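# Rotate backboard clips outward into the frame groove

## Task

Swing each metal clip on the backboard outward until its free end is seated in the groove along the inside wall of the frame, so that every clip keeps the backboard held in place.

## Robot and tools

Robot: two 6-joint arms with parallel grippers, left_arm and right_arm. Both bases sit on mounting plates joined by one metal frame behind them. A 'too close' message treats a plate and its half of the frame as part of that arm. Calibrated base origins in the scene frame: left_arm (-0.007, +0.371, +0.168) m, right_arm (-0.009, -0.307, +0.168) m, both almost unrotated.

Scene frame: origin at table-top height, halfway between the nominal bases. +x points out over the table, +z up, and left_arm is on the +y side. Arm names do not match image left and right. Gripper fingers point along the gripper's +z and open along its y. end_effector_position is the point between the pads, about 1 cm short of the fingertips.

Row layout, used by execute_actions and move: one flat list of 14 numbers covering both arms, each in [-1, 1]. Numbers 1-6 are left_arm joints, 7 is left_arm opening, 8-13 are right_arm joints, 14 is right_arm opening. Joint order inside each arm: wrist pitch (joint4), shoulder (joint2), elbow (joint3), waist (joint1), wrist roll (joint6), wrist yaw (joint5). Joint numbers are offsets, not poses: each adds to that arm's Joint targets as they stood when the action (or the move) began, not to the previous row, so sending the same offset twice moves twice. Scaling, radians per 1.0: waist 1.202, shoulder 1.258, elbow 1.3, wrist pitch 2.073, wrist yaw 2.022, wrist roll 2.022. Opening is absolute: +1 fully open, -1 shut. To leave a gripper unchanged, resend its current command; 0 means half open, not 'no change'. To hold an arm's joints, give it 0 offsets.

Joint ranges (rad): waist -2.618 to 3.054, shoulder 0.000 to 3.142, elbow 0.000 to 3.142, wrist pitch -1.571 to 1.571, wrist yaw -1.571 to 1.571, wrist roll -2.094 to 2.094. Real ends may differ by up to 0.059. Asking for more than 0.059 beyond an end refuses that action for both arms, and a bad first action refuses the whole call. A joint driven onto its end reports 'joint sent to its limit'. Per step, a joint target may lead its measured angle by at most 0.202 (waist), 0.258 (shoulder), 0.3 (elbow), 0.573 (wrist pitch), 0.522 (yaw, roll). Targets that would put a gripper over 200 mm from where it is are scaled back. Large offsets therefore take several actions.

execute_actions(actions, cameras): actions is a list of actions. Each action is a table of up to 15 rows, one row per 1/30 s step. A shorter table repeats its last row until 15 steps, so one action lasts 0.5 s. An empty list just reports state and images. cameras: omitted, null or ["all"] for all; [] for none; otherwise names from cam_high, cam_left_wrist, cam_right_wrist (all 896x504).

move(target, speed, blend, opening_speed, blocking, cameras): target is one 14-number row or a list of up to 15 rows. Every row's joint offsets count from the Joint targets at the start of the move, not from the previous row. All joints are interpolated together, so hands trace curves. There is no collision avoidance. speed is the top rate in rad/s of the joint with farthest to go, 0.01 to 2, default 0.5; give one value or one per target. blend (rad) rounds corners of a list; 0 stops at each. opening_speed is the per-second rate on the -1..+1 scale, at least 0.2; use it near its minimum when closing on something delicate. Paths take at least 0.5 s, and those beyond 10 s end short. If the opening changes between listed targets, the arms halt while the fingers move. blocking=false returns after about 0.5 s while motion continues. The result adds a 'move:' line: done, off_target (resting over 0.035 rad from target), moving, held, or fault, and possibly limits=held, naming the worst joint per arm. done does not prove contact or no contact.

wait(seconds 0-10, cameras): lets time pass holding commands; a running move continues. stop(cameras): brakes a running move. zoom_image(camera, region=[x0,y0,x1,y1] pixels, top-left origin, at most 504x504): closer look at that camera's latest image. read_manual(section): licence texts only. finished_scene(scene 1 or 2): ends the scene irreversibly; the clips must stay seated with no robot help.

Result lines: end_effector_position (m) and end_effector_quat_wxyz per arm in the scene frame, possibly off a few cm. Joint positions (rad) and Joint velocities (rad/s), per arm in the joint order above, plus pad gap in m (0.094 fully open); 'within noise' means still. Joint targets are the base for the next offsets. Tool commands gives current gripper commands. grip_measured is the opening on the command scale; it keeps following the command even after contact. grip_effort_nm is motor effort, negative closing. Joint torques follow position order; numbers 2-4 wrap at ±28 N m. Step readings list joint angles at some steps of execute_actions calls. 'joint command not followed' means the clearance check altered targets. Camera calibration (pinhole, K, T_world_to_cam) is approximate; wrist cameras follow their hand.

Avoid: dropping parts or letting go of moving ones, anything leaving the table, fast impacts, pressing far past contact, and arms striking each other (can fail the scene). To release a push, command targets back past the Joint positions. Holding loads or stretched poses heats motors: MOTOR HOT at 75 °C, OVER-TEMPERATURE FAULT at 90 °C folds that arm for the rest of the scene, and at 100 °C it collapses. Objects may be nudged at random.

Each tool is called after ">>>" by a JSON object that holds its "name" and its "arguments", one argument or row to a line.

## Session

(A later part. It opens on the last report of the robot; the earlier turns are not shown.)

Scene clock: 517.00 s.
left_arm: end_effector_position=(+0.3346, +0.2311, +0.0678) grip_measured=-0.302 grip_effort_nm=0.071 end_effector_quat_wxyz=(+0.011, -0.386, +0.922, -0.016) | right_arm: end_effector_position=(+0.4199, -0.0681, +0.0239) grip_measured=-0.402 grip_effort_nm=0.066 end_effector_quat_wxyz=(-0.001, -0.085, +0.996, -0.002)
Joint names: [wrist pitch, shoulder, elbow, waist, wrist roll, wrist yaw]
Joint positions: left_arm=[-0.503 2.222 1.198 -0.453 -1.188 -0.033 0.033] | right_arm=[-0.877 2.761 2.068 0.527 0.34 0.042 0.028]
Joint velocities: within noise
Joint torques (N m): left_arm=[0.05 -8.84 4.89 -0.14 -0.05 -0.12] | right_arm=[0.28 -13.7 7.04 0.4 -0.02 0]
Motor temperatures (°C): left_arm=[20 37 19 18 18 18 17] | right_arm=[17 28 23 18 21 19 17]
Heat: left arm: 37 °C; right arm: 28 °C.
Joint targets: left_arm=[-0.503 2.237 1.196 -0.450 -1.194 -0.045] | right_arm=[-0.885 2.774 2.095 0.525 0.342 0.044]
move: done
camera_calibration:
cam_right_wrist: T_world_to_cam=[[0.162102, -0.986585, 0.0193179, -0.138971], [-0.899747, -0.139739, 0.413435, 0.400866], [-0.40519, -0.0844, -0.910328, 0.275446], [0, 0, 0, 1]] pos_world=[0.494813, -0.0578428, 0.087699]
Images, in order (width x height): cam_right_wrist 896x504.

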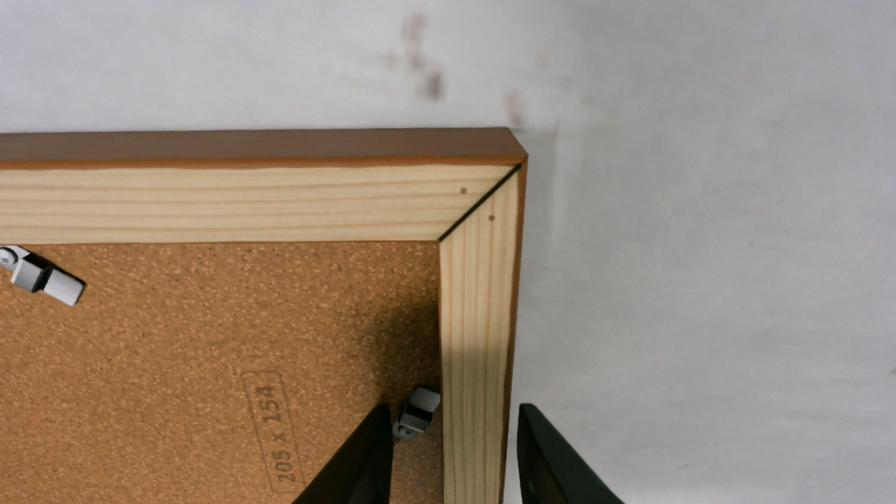

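>>> {"name": "move", "arguments": {
  "target": [
    [0,0,0,0,0,0,-0.3,0,0,0,0,0,0,-0.52],
    [0,0,0,0,0,0,-0.3,0,0,0,0,0,0,-0.57]
  ],
  "opening_speed": 0.2,
  "cameras": ["cam_right_wrist"]
}}

>>> {"name": "move", "arguments": {
  "target": [0,0,0,0,0,0,-0.3,0,0,0,0,0,0,-0.61],
  "opening_speed": 0.2,
  "cameras": ["cam_right_wrist"]
}}

Scene clock: 522.90 s.
left_arm: end_effector_position=(+0.3346, +0.2311, +0.0678) grip_measured=-0.302 grip_effort_nm=0.081 end_effector_quat_wxyz=(+0.011, -0.386, +0.922, -0.016) | right_arm: end_effector_position=(+0.4194, -0.0676, +0.0239) grip_measured=-0.565 grip_effort_nm=-0.339 end_effector_quat_wxyz=(-0.002, -0.085, +0.996, +0.000)
Joint names: [wrist pitch, shoulder, elbow, waist, wrist roll, wrist yaw]
Joint positions: left_arm=[-0.503 2.222 1.198 -0.453 -1.188 -0.033 0.033] | right_arm=[-0.878 2.761 2.068 0.527 0.34 0.038 0.02]
Joint velocities: within noise
Joint torques (N m): left_arm=[0.04 -8.88 4.97 -0.21 -0.08 -0.09] | right_arm=[0.29 -13.63 7.01 0.44 -0.02 0.04]
Motor temperatures (°C): left_arm=[20 37 19 18 18 18 17] | right_arm=[17 28 23 18 21 19 17]
Heat: left arm: 37 °C; right arm: 28 °C.
Joint targets: left_arm=[-0.503 2.237 1.196 -0.450 -1.194 -0.045] | right_arm=[-0.885 2.774 2.095 0.525 0.342 0.044]
move: done
camera_calibration:
cam_right_wrist: T_world_to_cam=[[0.162162, -0.986634, 0.0159919, -0.138346], [-0.898696, -0.140978, 0.415295, 0.399919], [-0.40749, -0.0817171, -0.909546, 0.276415], [0, 0, 0, 1]] pos_world=[0.494476, -0.0575295, 0.08754]
Images, in order (width x height): cam_right_wrist 896x504.

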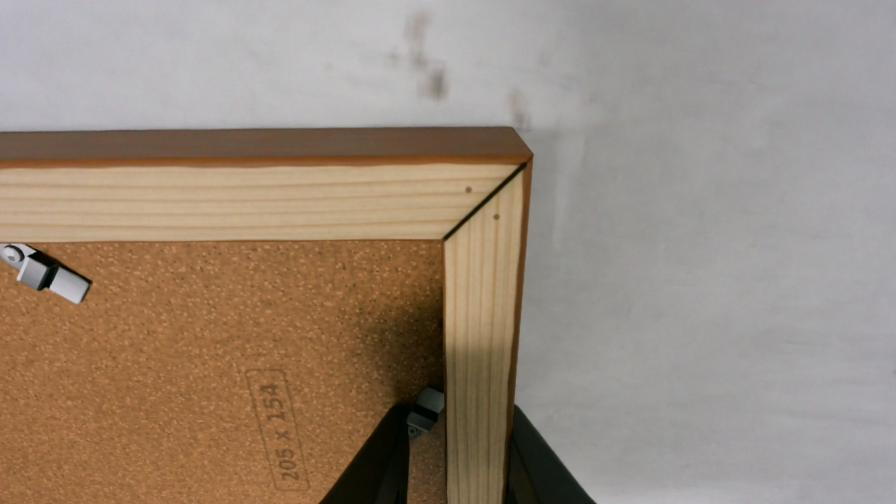

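Scene clock: 523.40 s.
left_arm: end_effector_position=(+0.3346, +0.2311, +0.0678) grip_measured=-0.302 grip_effort_nm=0.071 end_effector_quat_wxyz=(+0.011, -0.386, +0.922, -0.016) | right_arm: end_effector_position=(+0.4193, -0.0674, +0.0239) grip_measured=-0.606 grip_effort_nm=-0.877 end_effector_quat_wxyz=(-0.003, -0.085, +0.996, +0.001)
Joint names: [wrist pitch, shoulder, elbow, waist, wrist roll, wrist yaw]
Joint positions: left_arm=[-0.503 2.222 1.198 -0.453 -1.188 -0.033 0.033] | right_arm=[-0.878 2.761 2.068 0.527 0.341 0.037 0.019]
Joint velocities: within noise
Joint torques (N m): left_arm=[0.01 -9.05 4.78 -0.09 -0.05 -0.1] | right_arm=[0.29 -13.63 7.06 0.47 -0.01 0.07]
Motor temperatures (°C): left_arm=[20 37 19 18 18 18 17] | right_arm=[17 28 23 18 21 19 17]
Heat: left arm: 37 °C; right arm: 28 °C.
Joint targets: left_arm=[-0.503 2.237 1.196 -0.450 -1.194 -0.045] | right_arm=[-0.885 2.774 2.095 0.525 0.342 0.044]
move: done
camera_calibration:
cam_right_wrist: T_world_to_cam=[[0.161038, -0.986841, 0.0145633, -0.137599], [-0.898548, -0.140494, 0.415779, 0.399791], [-0.408262, -0.0800421, -0.909349, 0.276812], [0, 0, 0, 1]] pos_world=[0.494402, -0.057463, 0.0874979]
Images, in order (width x height): cam_right_wrist 896x504.

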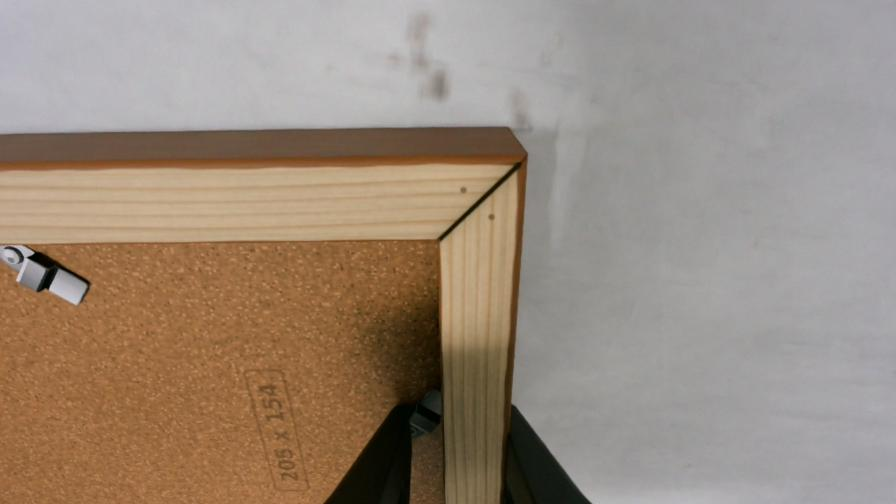

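>>> {"name": "move", "arguments": {
  "target": [
    [0,0,0,0,0,0,-0.3,0,0,0,0,0,0,-0.5],
    [0,0,0,0,0,0,-0.3,0,0,0.0046,0,0,0,-0.5]
  ],
  "opening_speed": 0.4,
  "cameras": []
}}

>>> {"name": "move", "arguments": {
  "target": [
    [0,0,0,0,0,0,-0.3,0,0,0,0,0,0,-0.57],
    [0,0,0,0,0,0,-0.3,0,0,0.0,0,0,0,-0.61]
  ],
  "opening_speed": 0.2,
  "cameras": ["cam_right_wrist"]
}}

Scene clock: 528.70 s.
left_arm: end_effector_position=(+0.3346, +0.2311, +0.0678) grip_measured=-0.302 grip_effort_nm=0.066 end_effector_quat_wxyz=(+0.011, -0.386, +0.922, -0.016) | right_arm: end_effector_position=(+0.4198, -0.0672, +0.0246) grip_measured=-0.502 grip_effort_nm=0.061 end_effector_quat_wxyz=(-0.002, -0.085, +0.996, +0.000)
Joint names: [wrist pitch, shoulder, elbow, waist, wrist roll, wrist yaw]
Joint positions: left_arm=[-0.503 2.222 1.198 -0.453 -1.188 -0.033 0.033] | right_arm=[-0.88 2.761 2.071 0.527 0.341 0.037 0.023]
Joint velocities: within noise
Joint torques (N m): left_arm=[0.04 -8.87 4.9 -0.03 -0.05 -0.1] | right_arm=[0.3 -13.67 7.3 0.43 -0.03 0.06]
Motor temperatures (°C): left_arm=[20 37 19 18 18 18 17] | right_arm=[17 27 23 18 21 19 17]
Heat: left arm: 37 °C; right arm: 27 °C.
Joint targets: left_arm=[-0.503 2.237 1.196 -0.450 -1.194 -0.045] | right_arm=[-0.885 2.774 2.102 0.525 0.342 0.044]
move: done
No camera images: "cameras" was empty.

Scene clock: 530.27 s.
left_arm: end_effector_position=(+0.3346, +0.2311, +0.0678) grip_measured=-0.302 grip_effort_nm=0.066 end_effector_quat_wxyz=(+0.011, -0.386, +0.922, -0.016) | right_arm: end_effector_position=(+0.4196, -0.0672, +0.0247) grip_measured=-0.605 grip_effort_nm=-0.291 end_effector_quat_wxyz=(-0.003, -0.085, +0.996, +0.001)
Joint names: [wrist pitch, shoulder, elbow, waist, wrist roll, wrist yaw]
Joint positions: left_arm=[-0.503 2.222 1.198 -0.453 -1.188 -0.033 0.033] | right_arm=[-0.881 2.761 2.071 0.527 0.341 0.036 0.019]
Joint velocities: within noise
Joint torques (N m): left_arm=[0.04 -8.98 4.9 -0.05 -0.05 -0.08] | right_arm=[0.31 -13.6 7.28 0.43 -0.03 0.07]
Motor temperatures (°C): left_arm=[20 37 19 18 18 18 17] | right_arm=[17 27 23 18 21 19 17]
Heat: left arm: 37 °C; right arm: 27 °C.
Joint targets: left_arm=[-0.503 2.237 1.196 -0.450 -1.194 -0.045] | right_arm=[-0.885 2.774 2.102 0.525 0.342 0.044]
move: done
camera_calibration:
cam_right_wrist: T_world_to_cam=[[0.160663, -0.986907, 0.0142068, -0.137283], [-0.898524, -0.140288, 0.4159, 0.399782], [-0.408462, -0.0795848, -0.909299, 0.277778], [0, 0, 0, 1]] pos_world=[0.494732, -0.0572944, 0.0882645]
Images, in order (width x height): cam_right_wrist 896x504.

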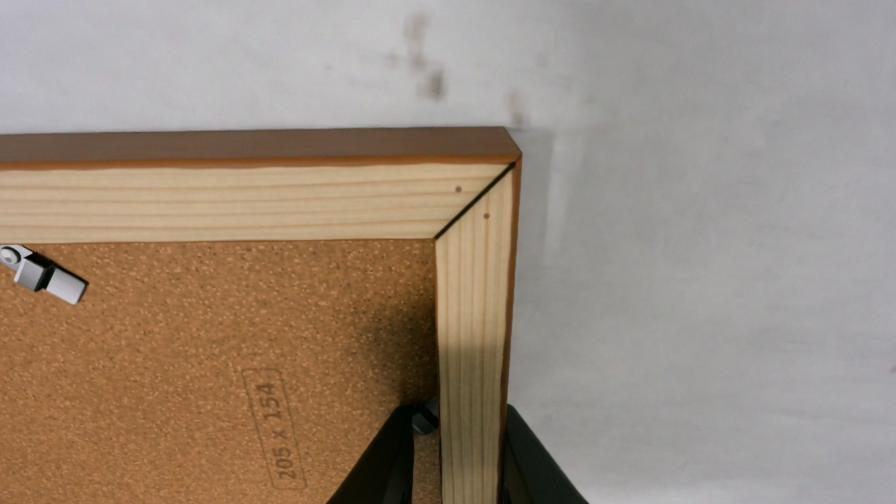

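Good, turning.

>>> {"name": "move", "arguments": {
  "target": [0,0,0,0,0,0,-0.3,0,0,0.0,0,0,0,-0.648],
  "opening_speed": 0.2,
  "cameras": ["cam_right_wrist"]
}}

Scene clock: 532.73 s.
left_arm: end_effector_position=(+0.3346, +0.2311, +0.0678) grip_measured=-0.302 grip_effort_nm=0.071 end_effector_quat_wxyz=(+0.011, -0.386, +0.922, -0.016) | right_arm: end_effector_position=(+0.4195, -0.0672, +0.0247) grip_measured=-0.641 grip_effort_nm=-0.408 end_effector_quat_wxyz=(-0.003, -0.085, +0.996, +0.001)
Joint names: [wrist pitch, shoulder, elbow, waist, wrist roll, wrist yaw]
Joint positions: left_arm=[-0.503 2.222 1.198 -0.453 -1.188 -0.033 0.033] | right_arm=[-0.882 2.761 2.071 0.527 0.341 0.036 0.017]
Joint velocities: within noise
Joint torques (N m): left_arm=[0.07 -8.92 4.94 -0.08 -0.03 -0.1] | right_arm=[0.32 -13.68 7.23 0.44 -0.02 0.05]
Motor temperatures (°C): left_arm=[20 37 19 18 18 18 17] | right_arm=[17 27 23 18 21 19 17]
Heat: left arm: 37 °C; right arm: 27 °C.
Joint targets: left_arm=[-0.503 2.237 1.196 -0.450 -1.194 -0.045] | right_arm=[-0.885 2.774 2.102 0.525 0.342 0.044]
move: done
camera_calibration:
cam_right_wrist: T_world_to_cam=[[0.160682, -0.986902, 0.0143372, -0.137327], [-0.898384, -0.140224, 0.416225, 0.399638], [-0.408763, -0.0797604, -0.909148, 0.277852], [0, 0, 0, 1]] pos_world=[0.494671, -0.0573277, 0.0882382]
Images, in order (width x height): cam_right_wrist 896x504.

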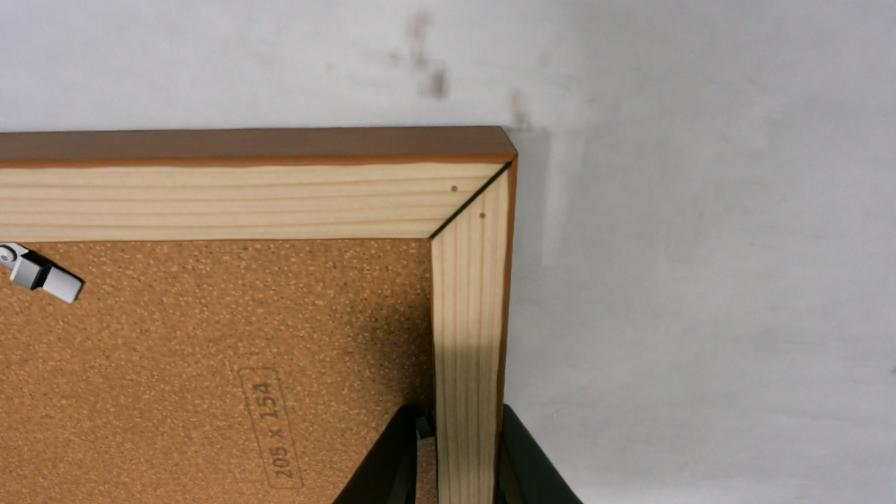

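>>> {"name": "move", "arguments": {
  "target": [
    [0,0,0,0,0,0,-0.3,0,0,0,0,0,0,-0.3],
    [0,0,0,0,0,0,-0.3,0,-0.111,0,0,0,0,-0.3],
    [0,0,0,0,0,0,-0.3,0.1688,-0.3569,-0.5992,0.0923,0.0564,0,-0.1]
  ],
  "cameras": ["cam_right_wrist"]
}}

Scene clock: 558.17 s.
left_arm: end_effector_position=(+0.3346, +0.2311, +0.0678) grip_measured=-0.302 grip_effort_nm=0.076 end_effector_quat_wxyz=(+0.011, -0.386, +0.922, -0.016) | right_arm: end_effector_position=(+0.3058, -0.0870, +0.0453) grip_measured=-0.102 grip_effort_nm=0.056 end_effector_quat_wxyz=(-0.002, -0.082, +0.997, +0.001)
Joint names: [wrist pitch, shoulder, elbow, waist, wrist roll, wrist yaw]
Joint positions: left_arm=[-0.503 2.222 1.198 -0.453 -1.188 -0.033 0.033] | right_arm=[-0.546 2.361 1.332 0.629 0.449 0.036 0.042]
Joint velocities: within noise
Joint torques (N m): left_arm=[0.07 -8.99 4.97 -0.03 -0.05 -0.08] | right_arm=[0.48 -15.02 3.51 1.2 0.04 0.07]
Motor temperatures (°C): left_arm=[20 37 19 18 18 18 17] | right_arm=[17 28 24 18 21 19 17]
Heat: left arm: 37 °C; right arm: 28 °C.
Joint targets: left_arm=[-0.503 2.237 1.196 -0.450 -1.194 -0.045] | right_arm=[-0.535 2.325 1.323 0.636 0.456 0.044]
move: off_target (right_arm); target 3's new numbers were sent with right_arm's shoulder 0.036 rad from that target; right_arm: the shoulder is farthest, 0.036 rad from its target
camera_calibration:
cam_right_wrist: T_world_to_cam=[[0.154653, -0.987879, 0.0133196, -0.137051], [-0.899578, -0.13523, 0.415298, 0.287008], [-0.408463, -0.0762091, -0.909588, 0.248768], [0, 0, 0, 1]] pos_world=[0.380994, -0.0776192, 0.108908]
Images, in order (width x height): cam_right_wrist 896x504.

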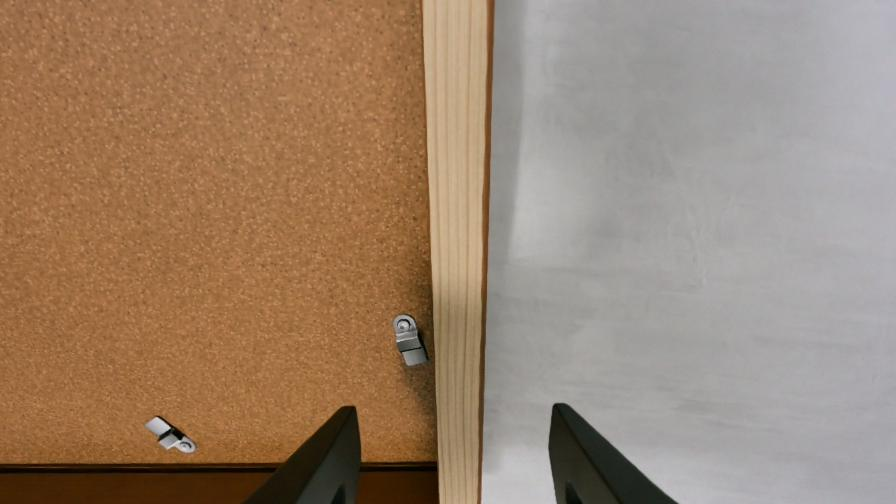

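>>> {"name": "move", "arguments": {
  "target": [0,0,0,0,0,0,-0.3,0.0294,0.0895,0,0,0,0,-0.1],
  "cameras": ["cam_right_wrist"]
}}

Scene clock: 577.00 s.
left_arm: end_effector_position=(+0.3346, +0.2311, +0.0678) grip_measured=-0.302 grip_effort_nm=0.081 end_effector_quat_wxyz=(+0.011, -0.386, +0.922, -0.016) | right_arm: end_effector_position=(+0.3041, -0.0871, +0.0209) grip_measured=-0.102 grip_effort_nm=0.061 end_effector_quat_wxyz=(-0.004, -0.081, +0.997, +0.000)
Joint names: [wrist pitch, shoulder, elbow, waist, wrist roll, wrist yaw]
Joint positions: left_arm=[-0.503 2.222 1.198 -0.453 -1.188 -0.033 0.033] | right_arm=[-0.483 2.428 1.332 0.629 0.451 0.036 0.042]
Joint velocities: within noise
Joint torques (N m): left_arm=[0.06 -8.98 4.94 -0.09 -0.07 -0.09] | right_arm=[0.44 -10.82 3.25 1.22 0.02 0.05]
Motor temperatures (°C): left_arm=[20 37 19 18 18 18 17] | right_arm=[17 32 23 18 21 19 17]
Heat: left arm: 37 °C; right arm: 32 °C.
Joint targets: left_arm=[-0.503 2.237 1.196 -0.450 -1.194 -0.045] | right_arm=[-0.474 2.437 1.323 0.636 0.456 0.044]
move: done
camera_calibration:
cam_right_wrist: T_world_to_cam=[[0.153002, -0.988101, 0.0156948, -0.136133], [-0.898338, -0.13245, 0.418862, 0.295344], [-0.411799, -0.0781861, -0.907914, 0.226699], [0, 0, 0, 1]] pos_world=[0.379502, -0.0776703, 0.0842515]
Images, in order (width x height): cam_right_wrist 896x504.

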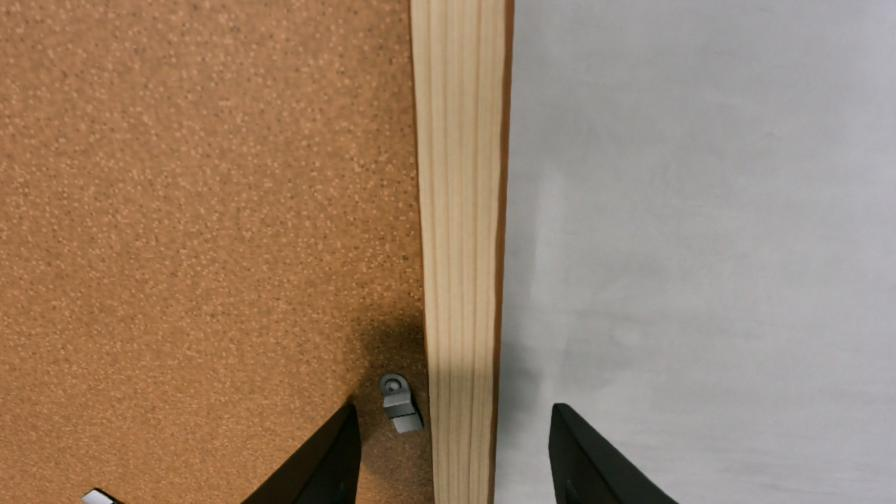

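>>> {"name": "move", "arguments": {
  "target": [
    [0,0,0,0,0,0,-0.3,0,0,0,0,0,0,-0.45],
    [0,0,0,0,0,0,-0.3,0,0,0,0,0,0,-0.54]
  ],
  "opening_speed": 0.25,
  "cameras": ["cam_right_wrist"]
}}

Scene clock: 593.10 s.
left_arm: end_effector_position=(+0.3346, +0.2311, +0.0678) grip_measured=-0.302 grip_effort_nm=0.081 end_effector_quat_wxyz=(+0.011, -0.386, +0.922, -0.016) | right_arm: end_effector_position=(+0.3048, -0.0854, +0.0209) grip_measured=-0.537 grip_effort_nm=-0.208 end_effector_quat_wxyz=(-0.002, -0.082, +0.997, +0.002)
Joint names: [wrist pitch, shoulder, elbow, waist, wrist roll, wrist yaw]
Joint positions: left_arm=[-0.503 2.222 1.198 -0.453 -1.188 -0.033 0.033] | right_arm=[-0.477 2.428 1.332 0.631 0.451 0.035 0.022]
Joint velocities: within noise
Joint torques (N m): left_arm=[0.05 -8.95 4.94 -0.03 -0.07 -0.09] | right_arm=[0.4 -10.82 3.32 1.02 0.02 0.08]
Motor temperatures (°C): left_arm=[20 37 19 18 18 18 17] | right_arm=[17 31 22 18 21 19 17]
Heat: left arm: 37 °C; right arm: 31 °C.
Joint targets: left_arm=[-0.503 2.237 1.196 -0.450 -1.194 -0.045] | right_arm=[-0.474 2.437 1.323 0.636 0.456 0.044]
move: done
camera_calibration:
cam_right_wrist: T_world_to_cam=[[0.154579, -0.987908, 0.0119359, -0.135003], [-0.899946, -0.13581, 0.414311, 0.296489], [-0.40768, -0.0747853, -0.910057, 0.22622], [0, 0, 0, 1]] pos_world=[0.379918, -0.0761871, 0.0846462]
Images, in order (width x height): cam_right_wrist 896x504.

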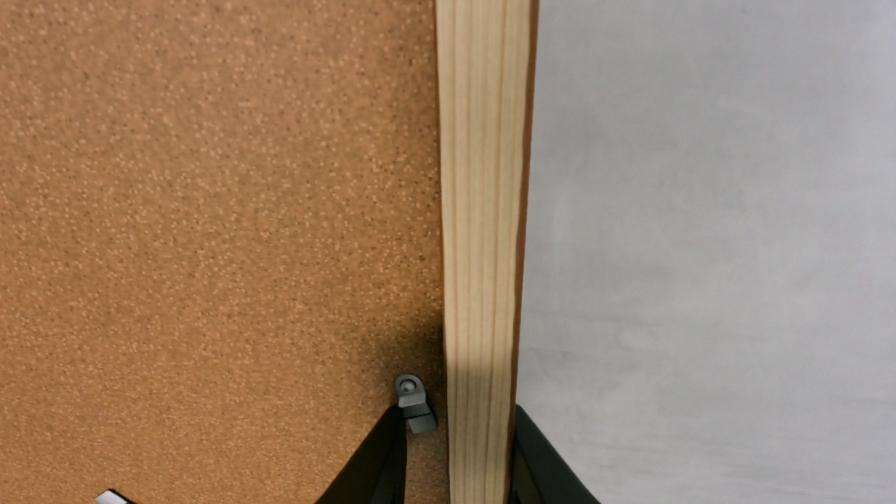

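>>> {"name": "move", "arguments": {
  "target": [0,0,0,0,0,0,-0.3,0,0,0,0,0,0,-0.58],
  "opening_speed": 0.2,
  "cameras": ["cam_right_wrist"]
}}

>>> {"name": "move", "arguments": {
  "target": [0,0,0,0,0,0,-0.3,0,0,0,0,0,0,-0.61],
  "opening_speed": 0.2,
  "cameras": ["cam_right_wrist"]
}}

Scene clock: 597.13 s.
left_arm: end_effector_position=(+0.3346, +0.2311, +0.0678) grip_measured=-0.302 grip_effort_nm=0.071 end_effector_quat_wxyz=(+0.011, -0.386, +0.922, -0.016) | right_arm: end_effector_position=(+0.3046, -0.0857, +0.0209) grip_measured=-0.576 grip_effort_nm=-0.232 end_effector_quat_wxyz=(-0.002, -0.082, +0.997, +0.001)
Joint names: [wrist pitch, shoulder, elbow, waist, wrist roll, wrist yaw]
Joint positions: left_arm=[-0.503 2.222 1.198 -0.453 -1.188 -0.033 0.033] | right_arm=[-0.478 2.428 1.332 0.631 0.451 0.035 0.02]
Joint velocities: within noise
Joint torques (N m): left_arm=[0.05 -8.91 4.93 -0.16 -0.05 -0.11] | right_arm=[0.41 -10.81 3.26 1.02 0.02 0.08]
Motor temperatures (°C): left_arm=[20 37 19 18 18 18 17] | right_arm=[17 31 22 18 21 19 17]
Heat: left arm: 37 °C; right arm: 31 °C.
Joint targets: left_arm=[-0.503 2.237 1.196 -0.450 -1.194 -0.045] | right_arm=[-0.474 2.437 1.323 0.636 0.456 0.044]
move: done
camera_calibration:
cam_right_wrist: T_world_to_cam=[[0.154633, -0.987889, 0.0127842, -0.135223], [-0.899643, -0.135449, 0.415086, 0.296207], [-0.408327, -0.0756874, -0.909693, 0.226237], [0, 0, 0, 1]] pos_world=[0.37977, -0.0763412, 0.0845839]
Images, in order (width x height): cam_right_wrist 896x504.

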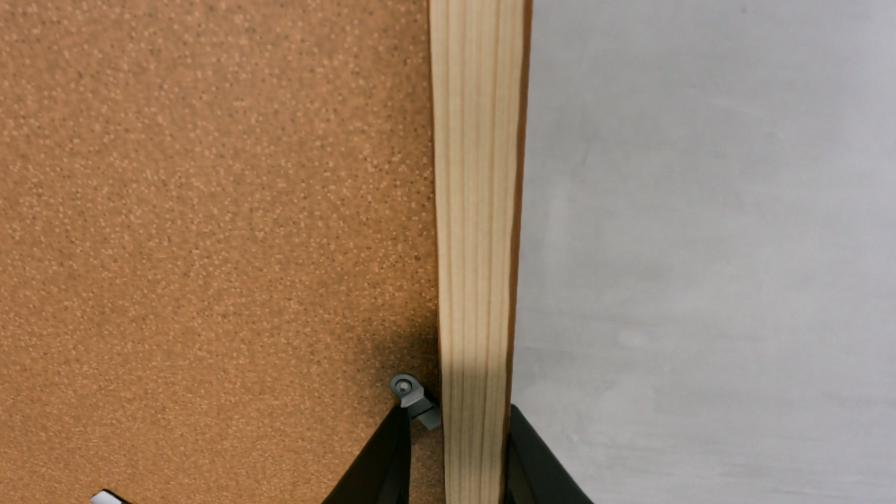

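Scene clock: 597.63 s.
left_arm: end_effector_position=(+0.3346, +0.2311, +0.0678) grip_measured=-0.302 grip_effort_nm=0.076 end_effector_quat_wxyz=(+0.011, -0.386, +0.922, -0.016) | right_arm: end_effector_position=(+0.3045, -0.0858, +0.0209) grip_measured=-0.606 grip_effort_nm=-0.237 end_effector_quat_wxyz=(-0.002, -0.082, +0.997, +0.001)
Joint names: [wrist pitch, shoulder, elbow, waist, wrist roll, wrist yaw]
Joint positions: left_arm=[-0.503 2.222 1.198 -0.453 -1.188 -0.033 0.033] | right_arm=[-0.479 2.428 1.332 0.631 0.451 0.036 0.018]
Joint velocities: within noise
Joint torques (N m): left_arm=[0.03 -8.98 5.01 -0.1 -0.05 -0.06] | right_arm=[0.42 -10.77 3.29 1.02 0.02 0.08]
Motor temperatures (°C): left_arm=[20 37 19 18 18 18 17] | right_arm=[17 31 22 18 21 19 17]
Heat: left arm: 37 °C; right arm: 31 °C.
Joint targets: left_arm=[-0.503 2.237 1.196 -0.450 -1.194 -0.045] | right_arm=[-0.474 2.437 1.323 0.636 0.456 0.044]
move: done
camera_calibration:
cam_right_wrist: T_world_to_cam=[[0.15467, -0.987874, 0.0134638, -0.135392], [-0.899471, -0.135165, 0.41555, 0.296043], [-0.408691, -0.0763834, -0.909471, 0.226225], [0, 0, 0, 1]] pos_world=[0.379679, -0.0764559, 0.084547]
Images, in order (width x height): cam_right_wrist 896x504.

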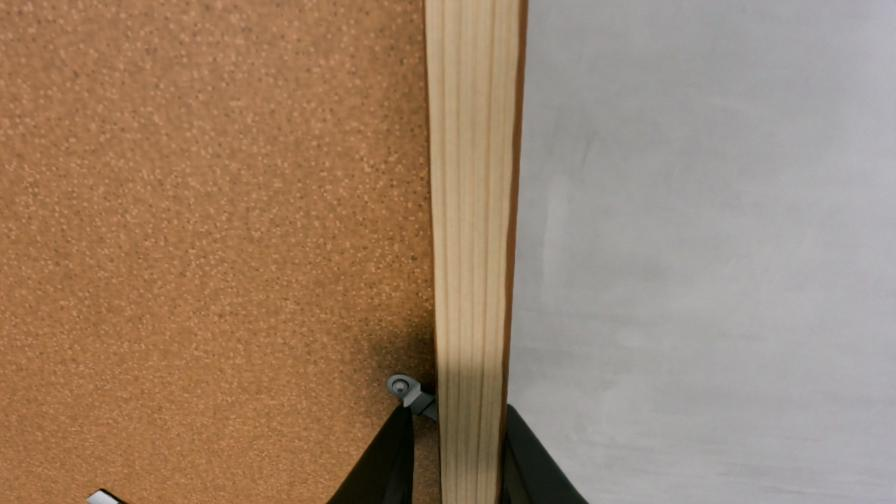

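>>> {"name": "move", "arguments": {
  "target": [
    [0,0,0,0,0,0,-0.3,0,0,0,0,0,0,-0.63]
  ],
  "opening_speed": 0.2,
  "cameras": ["cam_right_wrist"]
}}

>>> {"name": "move", "arguments": {
  "target": [
    [0,0,0,0,0,0,-0.3,0,0,0,0,0,0,-0.645]
  ],
  "opening_speed": 0.2,
  "cameras": ["cam_right_wrist"]
}}

Scene clock: 633.83 s.
left_arm: end_effector_position=(+0.3346, +0.2311, +0.0678) grip_measured=-0.302 grip_effort_nm=0.076 end_effector_quat_wxyz=(+0.011, -0.386, +0.922, -0.016) | right_arm: end_effector_position=(+0.3044, -0.0860, +0.0209) grip_measured=-0.627 grip_effort_nm=-0.227 end_effector_quat_wxyz=(-0.003, -0.082, +0.997, +0.001)
Joint names: [wrist pitch, shoulder, elbow, waist, wrist roll, wrist yaw]
Joint positions: left_arm=[-0.503 2.222 1.198 -0.453 -1.188 -0.033 0.033] | right_arm=[-0.48 2.428 1.332 0.631 0.451 0.036 0.018]
Joint velocities: within noise
Joint torques (N m): left_arm=[0.05 -8.88 4.92 -0.17 -0.05 -0.1] | right_arm=[0.41 -10.81 3.25 1.06 0.02 0.06]
Motor temperatures (°C): left_arm=[20 37 19 18 18 18 17] | right_arm=[17 30 22 18 21 19 17]
Heat: left arm: 37 °C; right arm: 30 °C.
Joint targets: left_arm=[-0.503 2.237 1.196 -0.450 -1.194 -0.045] | right_arm=[-0.474 2.437 1.323 0.636 0.456 0.044]
move: done
camera_calibration:
cam_right_wrist: T_world_to_cam=[[0.154705, -0.987854, 0.0144853, -0.135628], [-0.899391, -0.134753, 0.415858, 0.295949], [-0.408856, -0.0773634, -0.909314, 0.226139], [0, 0, 0, 1]] pos_world=[0.379614, -0.0766062, 0.0845235]
Images, in order (width x height): cam_right_wrist 896x504.

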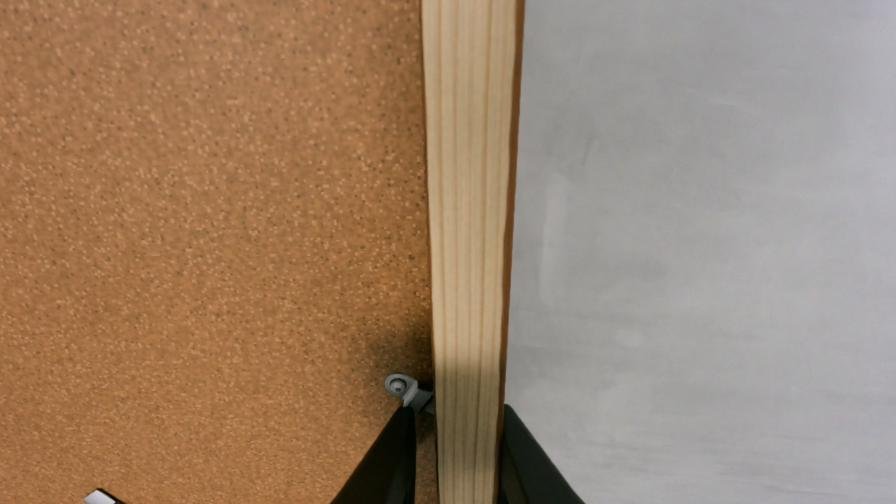

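Scene clock: 634.33 s.
left_arm: end_effector_position=(+0.3346, +0.2311, +0.0678) grip_measured=-0.302 grip_effort_nm=0.076 end_effector_quat_wxyz=(+0.011, -0.386, +0.922, -0.016) | right_arm: end_effector_position=(+0.3044, -0.0862, +0.0209) grip_measured=-0.642 grip_effort_nm=-0.212 end_effector_quat_wxyz=(-0.003, -0.082, +0.997, +0.000)
Joint names: [wrist pitch, shoulder, elbow, waist, wrist roll, wrist yaw]
Joint positions: left_arm=[-0.503 2.222 1.198 -0.453 -1.188 -0.033 0.033] | right_arm=[-0.48 2.428 1.332 0.631 0.451 0.037 0.017]
Joint velocities: within noise
Joint torques (N m): left_arm=[0.06 -8.75 4.88 -0.18 -0.06 -0.09] | right_arm=[0.42 -10.8 3.28 1.02 0.02 0.06]
Motor temperatures (°C): left_arm=[20 37 19 18 18 18 17] | right_arm=[17 30 22 18 21 19 17]
Heat: left arm: 37 °C; right arm: 30 °C.
Joint targets: left_arm=[-0.503 2.237 1.196 -0.450 -1.194 -0.045] | right_arm=[-0.474 2.437 1.323 0.636 0.456 0.044]
move: done
camera_calibration:
cam_right_wrist: T_world_to_cam=[[0.154723, -0.987844, 0.014996, -0.135747], [-0.89935, -0.134547, 0.416012, 0.295901], [-0.408938, -0.0778534, -0.909235, 0.226096], [0, 0, 0, 1]] pos_world=[0.379581, -0.0766813, 0.0845118]
Images, in order (width x height): cam_right_wrist 896x504.

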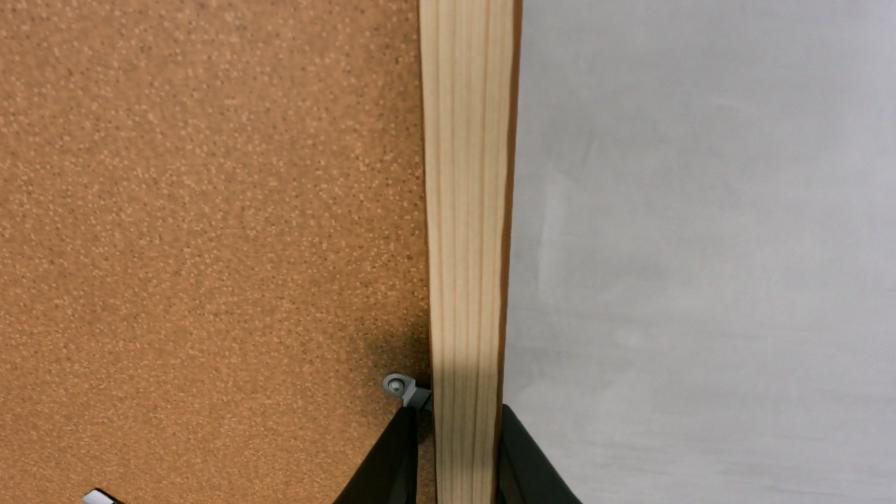

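>>> {"name": "zoom_image", "arguments": {
  "camera": "cam_right_wrist",
  "region": [360, 340, 480, 460]
}}

Scaled by 4.200.

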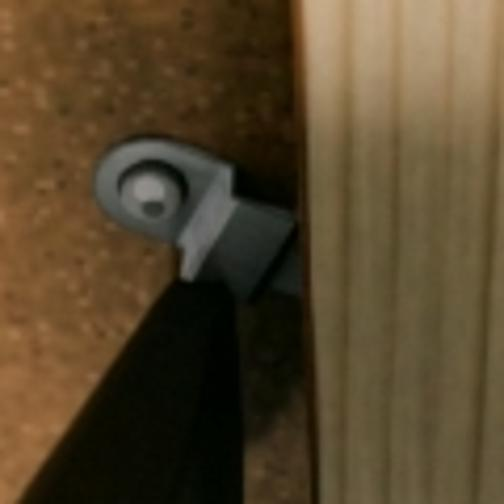

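>>> {"name": "move", "arguments": {
  "target": [
    [0,0,0,0,0,0,-0.3,0,0,0,0,0,0,-0.665]
  ],
  "opening_speed": 0.2,
  "cameras": ["cam_right_wrist"]
}}

Scene clock: 643.20 s.
left_arm: end_effector_position=(+0.3346, +0.2311, +0.0678) grip_measured=-0.302 grip_effort_nm=0.071 end_effector_quat_wxyz=(+0.011, -0.386, +0.922, -0.016) | right_arm: end_effector_position=(+0.3043, -0.0864, +0.0209) grip_measured=-0.662 grip_effort_nm=-0.203 end_effector_quat_wxyz=(-0.003, -0.082, +0.997, +0.000)
Joint names: [wrist pitch, shoulder, elbow, waist, wrist roll, wrist yaw]
Joint positions: left_arm=[-0.503 2.222 1.198 -0.453 -1.188 -0.033 0.033] | right_arm=[-0.481 2.428 1.332 0.631 0.451 0.038 0.016]
Joint velocities: within noise
Joint torques (N m): left_arm=[0.01 -8.81 4.94 -0.05 -0.05 -0.09] | right_arm=[0.43 -10.84 3.26 1.01 0.02 0.05]
Motor temperatures (°C): left_arm=[20 37 19 18 18 18 17] | right_arm=[17 30 22 18 21 19 17]
Heat: left arm: 37 °C; right arm: 30 °C.
Joint targets: left_arm=[-0.503 2.237 1.196 -0.450 -1.194 -0.045] | right_arm=[-0.474 2.437 1.323 0.636 0.456 0.044]
move: done
camera_calibration:
cam_right_wrist: T_world_to_cam=[[0.15476, -0.987822, 0.0160174, -0.135983], [-0.899269, -0.134136, 0.41632, 0.295807], [-0.409102, -0.0788335, -0.909077, 0.22601], [0, 0, 0, 1]] pos_world=[0.379516, -0.0768316, 0.0844886]
Images, in order (width x height): cam_right_wrist 896x504.

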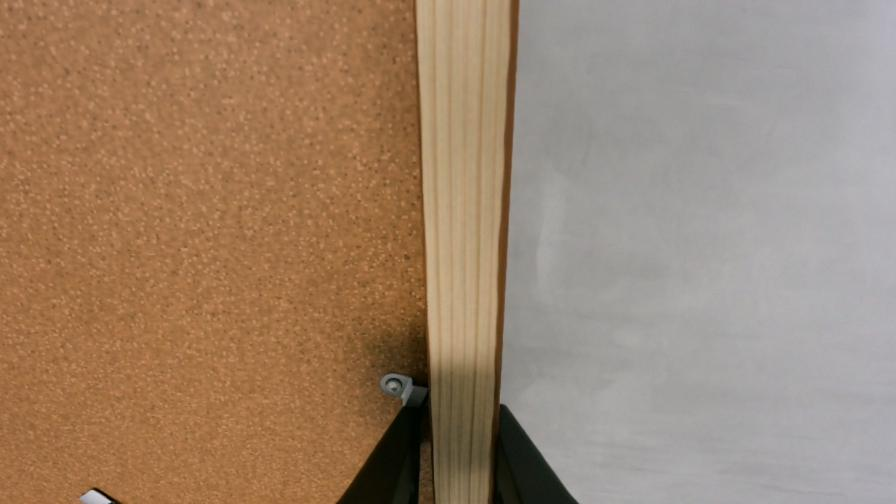

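>>> {"name": "move", "arguments": {
  "target": [
    [0,0,0,0,0,0,-0.3,0,0,0,0,0,0,-0.69]
  ],
  "opening_speed": 0.2,
  "cameras": ["cam_right_wrist"]
}}

>>> {"name": "zoom_image", "arguments": {
  "camera": "cam_right_wrist",
  "region": [360, 340, 480, 460]
}}

Scene clock: 646.47 s.
left_arm: end_effector_position=(+0.3346, +0.2311, +0.0678) grip_measured=-0.302 grip_effort_nm=0.066 end_effector_quat_wxyz=(+0.011, -0.386, +0.922, -0.016) | right_arm: end_effector_position=(+0.3043, -0.0867, +0.0209) grip_measured=-0.687 grip_effort_nm=-0.198 end_effector_quat_wxyz=(-0.003, -0.082, +0.997, -0.001)
Joint names: [wrist pitch, shoulder, elbow, waist, wrist roll, wrist yaw]
Joint positions: left_arm=[-0.503 2.222 1.198 -0.453 -1.188 -0.033 0.033] | right_arm=[-0.482 2.428 1.332 0.631 0.451 0.039 0.015]
Joint velocities: within noise
Joint torques (N m): left_arm=[0.05 -8.83 4.9 -0.05 -0.06 -0.07] | right_arm=[0.43 -10.77 3.28 1.02 0.03 0.03]
Motor temperatures (°C): left_arm=[20 37 19 18 18 18 17] | right_arm=[17 30 22 18 21 19 17]
Heat: left arm: 37 °C; right arm: 30 °C.
Joint targets: left_arm=[-0.503 2.237 1.196 -0.450 -1.194 -0.045] | right_arm=[-0.474 2.437 1.323 0.636 0.456 0.044]
move: done
camera_calibration:
cam_right_wrist: T_world_to_cam=[[0.154794, -0.987788, 0.0177227, -0.136354], [-0.899371, -0.133469, 0.416315, 0.295853], [-0.408866, -0.0803822, -0.909048, 0.225779], [0, 0, 0, 1]] pos_world=[0.379501, -0.0770531, 0.0844924]
Images, in order (width x height): cam_right_wrist 896x504.

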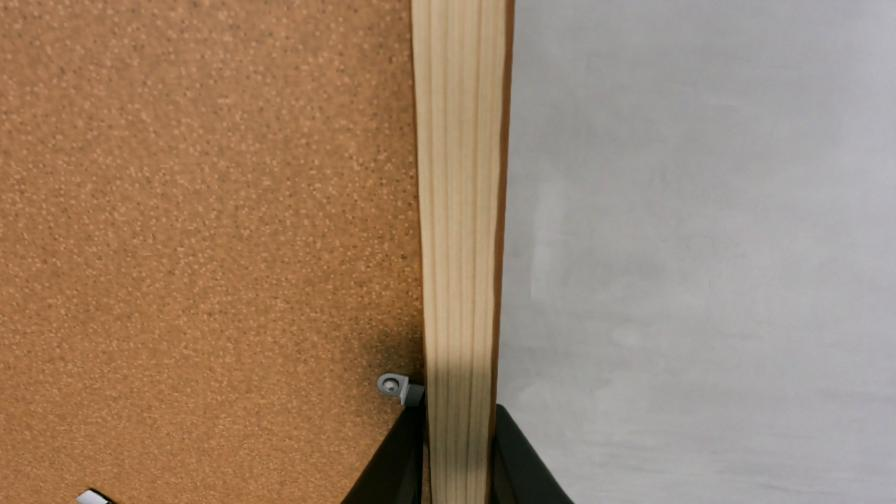

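Scaled by 4.200.

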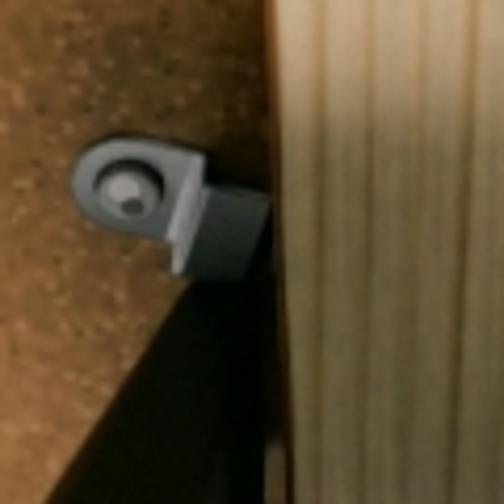

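>>> {"name": "move", "arguments": {
  "target": [
    [0,0,0,0,0,0,-0.3,0,0,0,0,0,0,-0.71]
  ],
  "opening_speed": 0.2,
  "cameras": ["cam_right_wrist"]
}}

>>> {"name": "zoom_image", "arguments": {
  "camera": "cam_right_wrist",
  "region": [360, 340, 480, 460]
}}

Scene clock: 650.13 s.
left_arm: end_effector_position=(+0.3346, +0.2311, +0.0678) grip_measured=-0.302 grip_effort_nm=0.071 end_effector_quat_wxyz=(+0.011, -0.386, +0.922, -0.016) | right_arm: end_effector_position=(+0.3043, -0.0870, +0.0209) grip_measured=-0.707 grip_effort_nm=-0.198 end_effector_quat_wxyz=(-0.003, -0.082, +0.997, -0.002)
Joint names: [wrist pitch, shoulder, elbow, waist, wrist roll, wrist yaw]
Joint positions: left_arm=[-0.503 2.222 1.198 -0.453 -1.188 -0.033 0.033] | right_arm=[-0.483 2.428 1.332 0.631 0.451 0.041 0.014]
Joint velocities: within noise
Joint torques (N m): left_arm=[0.03 -8.95 4.96 -0.08 -0.06 -0.11] | right_arm=[0.44 -10.81 3.23 1.02 0.02 0.02]
Motor temperatures (°C): left_arm=[20 37 19 18 18 18 17] | right_arm=[17 30 22 18 21 19 17]
Heat: left arm: 37 °C; right arm: 30 °C.
Joint targets: left_arm=[-0.503 2.237 1.196 -0.450 -1.194 -0.045] | right_arm=[-0.474 2.437 1.323 0.636 0.456 0.044]
move: done
camera_calibration:
cam_right_wrist: T_world_to_cam=[[0.154828, -0.98775, 0.0194279, -0.136725], [-0.899472, -0.132803, 0.416309, 0.295899], [-0.408629, -0.0819313, -0.909016, 0.225547], [0, 0, 0, 1]] pos_world=[0.379486, -0.0772744, 0.0844966]
Images, in order (width x height): cam_right_wrist 896x504.

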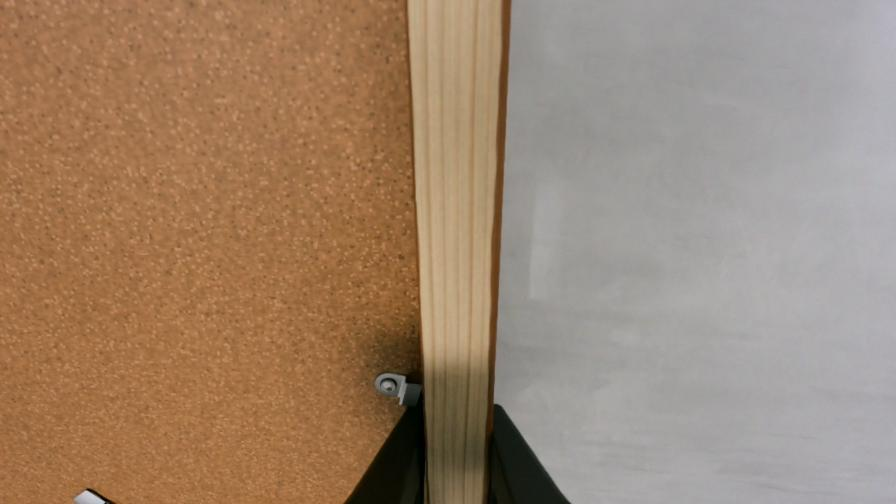

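Scaled by 4.200.

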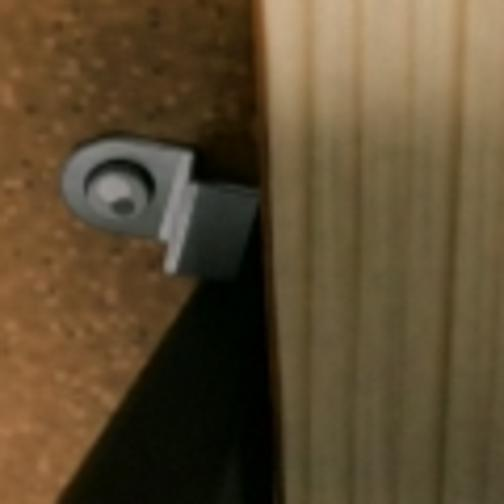

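>>> {"name": "move", "arguments": {
  "target": [
    [0,0,0,0,0,0,-0.3,0,0,0,0,0,0,-0.3],
    [0,0,0,0,0,0,-0.3,0,-0.111,0,0,0,0,-0.3],
    [0,0,0,0,0,0,-0.3,-0.0492,-0.0564,0.0492,0.212,-0.65,0,0.04]
  ],
  "speed": 0.8,
  "blend": [0,0.05,0]
}}

Scene clock: 686.13 s.
left_arm: end_effector_position=(+0.3346, +0.2311, +0.0678) grip_measured=-0.302 grip_effort_nm=0.066 end_effector_quat_wxyz=(+0.011, -0.386, +0.922, -0.016) | right_arm: end_effector_position=(+0.2463, -0.0079, +0.0567) grip_measured=+0.038 grip_effort_nm=0.061 end_effector_quat_wxyz=(-0.010, +0.758, -0.652, +0.001)
Joint names: [wrist pitch, shoulder, elbow, waist, wrist roll, wrist yaw]
Joint positions: left_arm=[-0.503 2.222 1.198 -0.453 -1.188 -0.033 0.033] | right_arm=[-0.567 2.354 1.36 0.886 -0.851 0.041 0.049]
Joint velocities: within noise
Joint torques (N m): left_arm=[0.06 -8.98 4.79 -0.09 -0.06 -0.08] | right_arm=[0.32 -10.56 6.3 0.92 -0.1 0.02]
Motor temperatures (°C): left_arm=[20 37 19 18 18 18 17] | right_arm=[17 30 22 18 21 19 17]
Heat: left arm: 37 °C; right arm: 30 °C.
Joint targets: left_arm=[-0.503 2.237 1.196 -0.450 -1.194 -0.045] | right_arm=[-0.576 2.367 1.387 0.891 -0.858 0.044]
move: done
camera_calibration:
cam_left_wrist: T_world_to_cam=[[0.698499, -0.715528, 0.0109396, -0.0638994], [-0.655661, -0.633783, 0.4104, 0.376826], [-0.286719, -0.293836, -0.91184, 0.309809], [0, 0, 0, 1]] pos_world=[0.380532, 0.284137, 0.128546]
cam_right_wrist: T_world_to_cam=[[0.989611, 0.14007, 0.0324243, -0.247713], [0.115574, -0.909156, 0.400097, -0.0159199], [0.0855205, -0.392193, -0.915899, 0.117043], [0, 0, 0, 1]] pos_world=[0.236969, 0.0661268, 0.121601]

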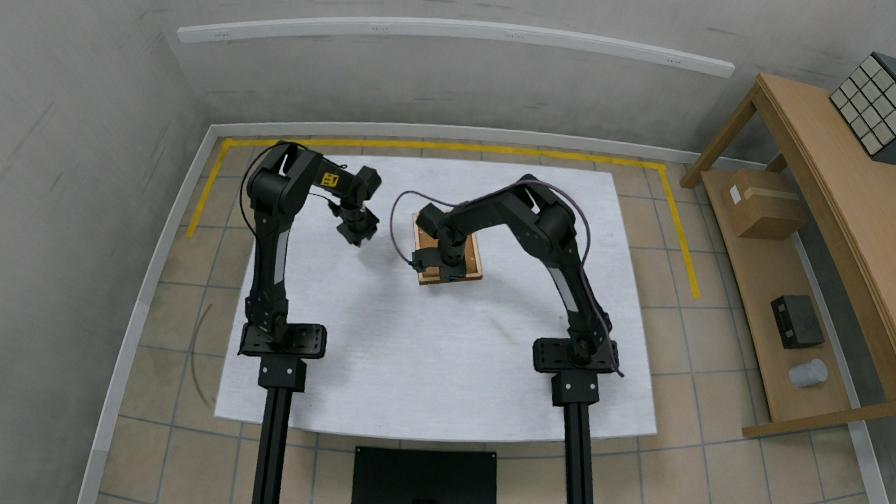

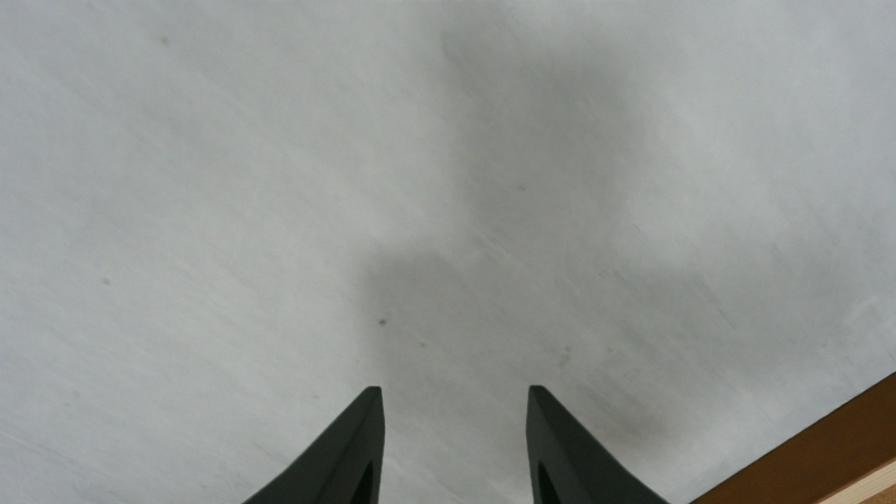

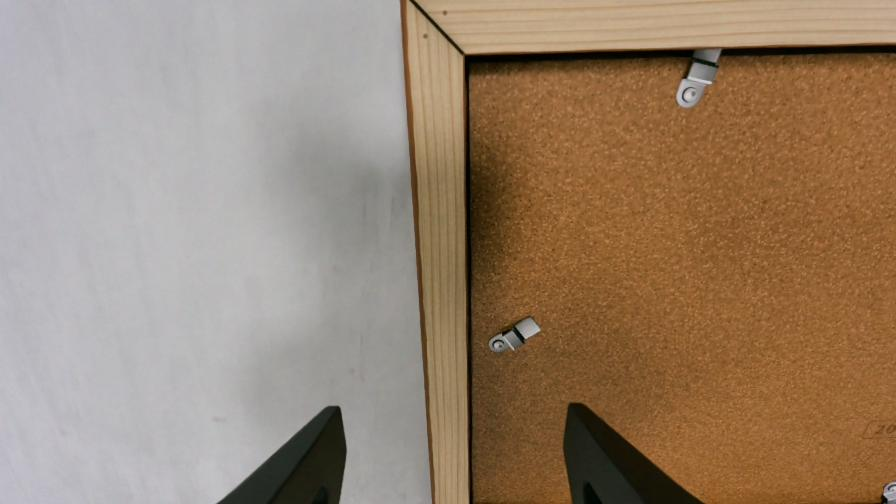

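>>> {"name": "zoom_image", "arguments": {
  "camera": "cam_right_wrist",
  "region": [450, 290, 570, 380]
}}

Scaled by 4.200.

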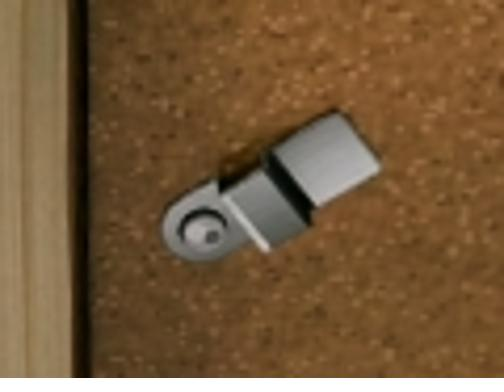

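>>> {"name": "move", "arguments": {
  "target": [0,0,0,0,0,0,-0.3,-0.0164,0.0612,0.0781,-0.049,0.479,0,-0.7],
  "speed": 0.6,
  "cameras": ["cam_right_wrist"]
}}

Scene clock: 721.07 s.
left_arm: end_effector_position=(+0.3346, +0.2311, +0.0678) grip_measured=-0.302 grip_effort_nm=0.076 end_effector_quat_wxyz=(+0.011, -0.386, +0.922, -0.016) | right_arm: end_effector_position=(+0.2702, -0.0091, +0.0459) grip_measured=-0.698 grip_effort_nm=-0.154 end_effector_quat_wxyz=(+0.004, -0.352, +0.936, +0.001)
Joint names: [wrist pitch, shoulder, elbow, waist, wrist roll, wrist yaw]
Joint positions: left_arm=[-0.503 2.222 1.198 -0.453 -1.188 -0.033 0.033] | right_arm=[-0.602 2.431 1.461 0.839 0.102 0.041 0.014]
Joint velocities: within noise
Joint torques (N m): left_arm=[0.08 -9.01 4.93 -0.14 -0.05 -0.09] | right_arm=[0.31 -11.07 6.38 -0.06 0.02 0]
Motor temperatures (°C): left_arm=[20 37 19 18 18 18 17] | right_arm=[17 30 23 18 21 19 17]
Heat: left arm: 37 °C; right arm: 30 °C.
Joint targets: left_arm=[-0.503 2.237 1.196 -0.450 -1.194 -0.045] | right_arm=[-0.610 2.444 1.488 0.832 0.110 0.044]
move: done
camera_calibration:
cam_right_wrist: T_world_to_cam=[[0.652542, -0.757568, 0.0166975, -0.187232], [-0.697356, -0.591765, 0.404361, 0.206891], [-0.29645, -0.275507, -0.914447, 0.208834], [0, 0, 0, 1]] pos_world=[0.328363, 0.0381247, 0.110435]
Images, in order (width x height): cam_right_wrist 896x504.

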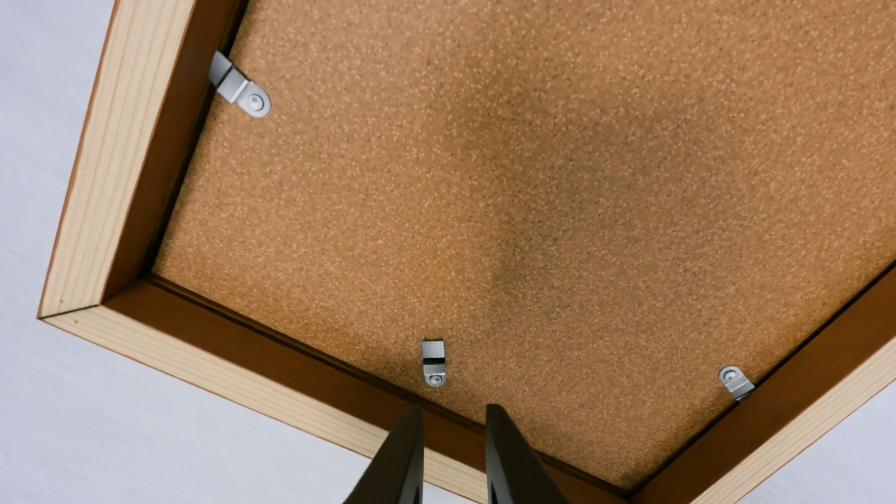

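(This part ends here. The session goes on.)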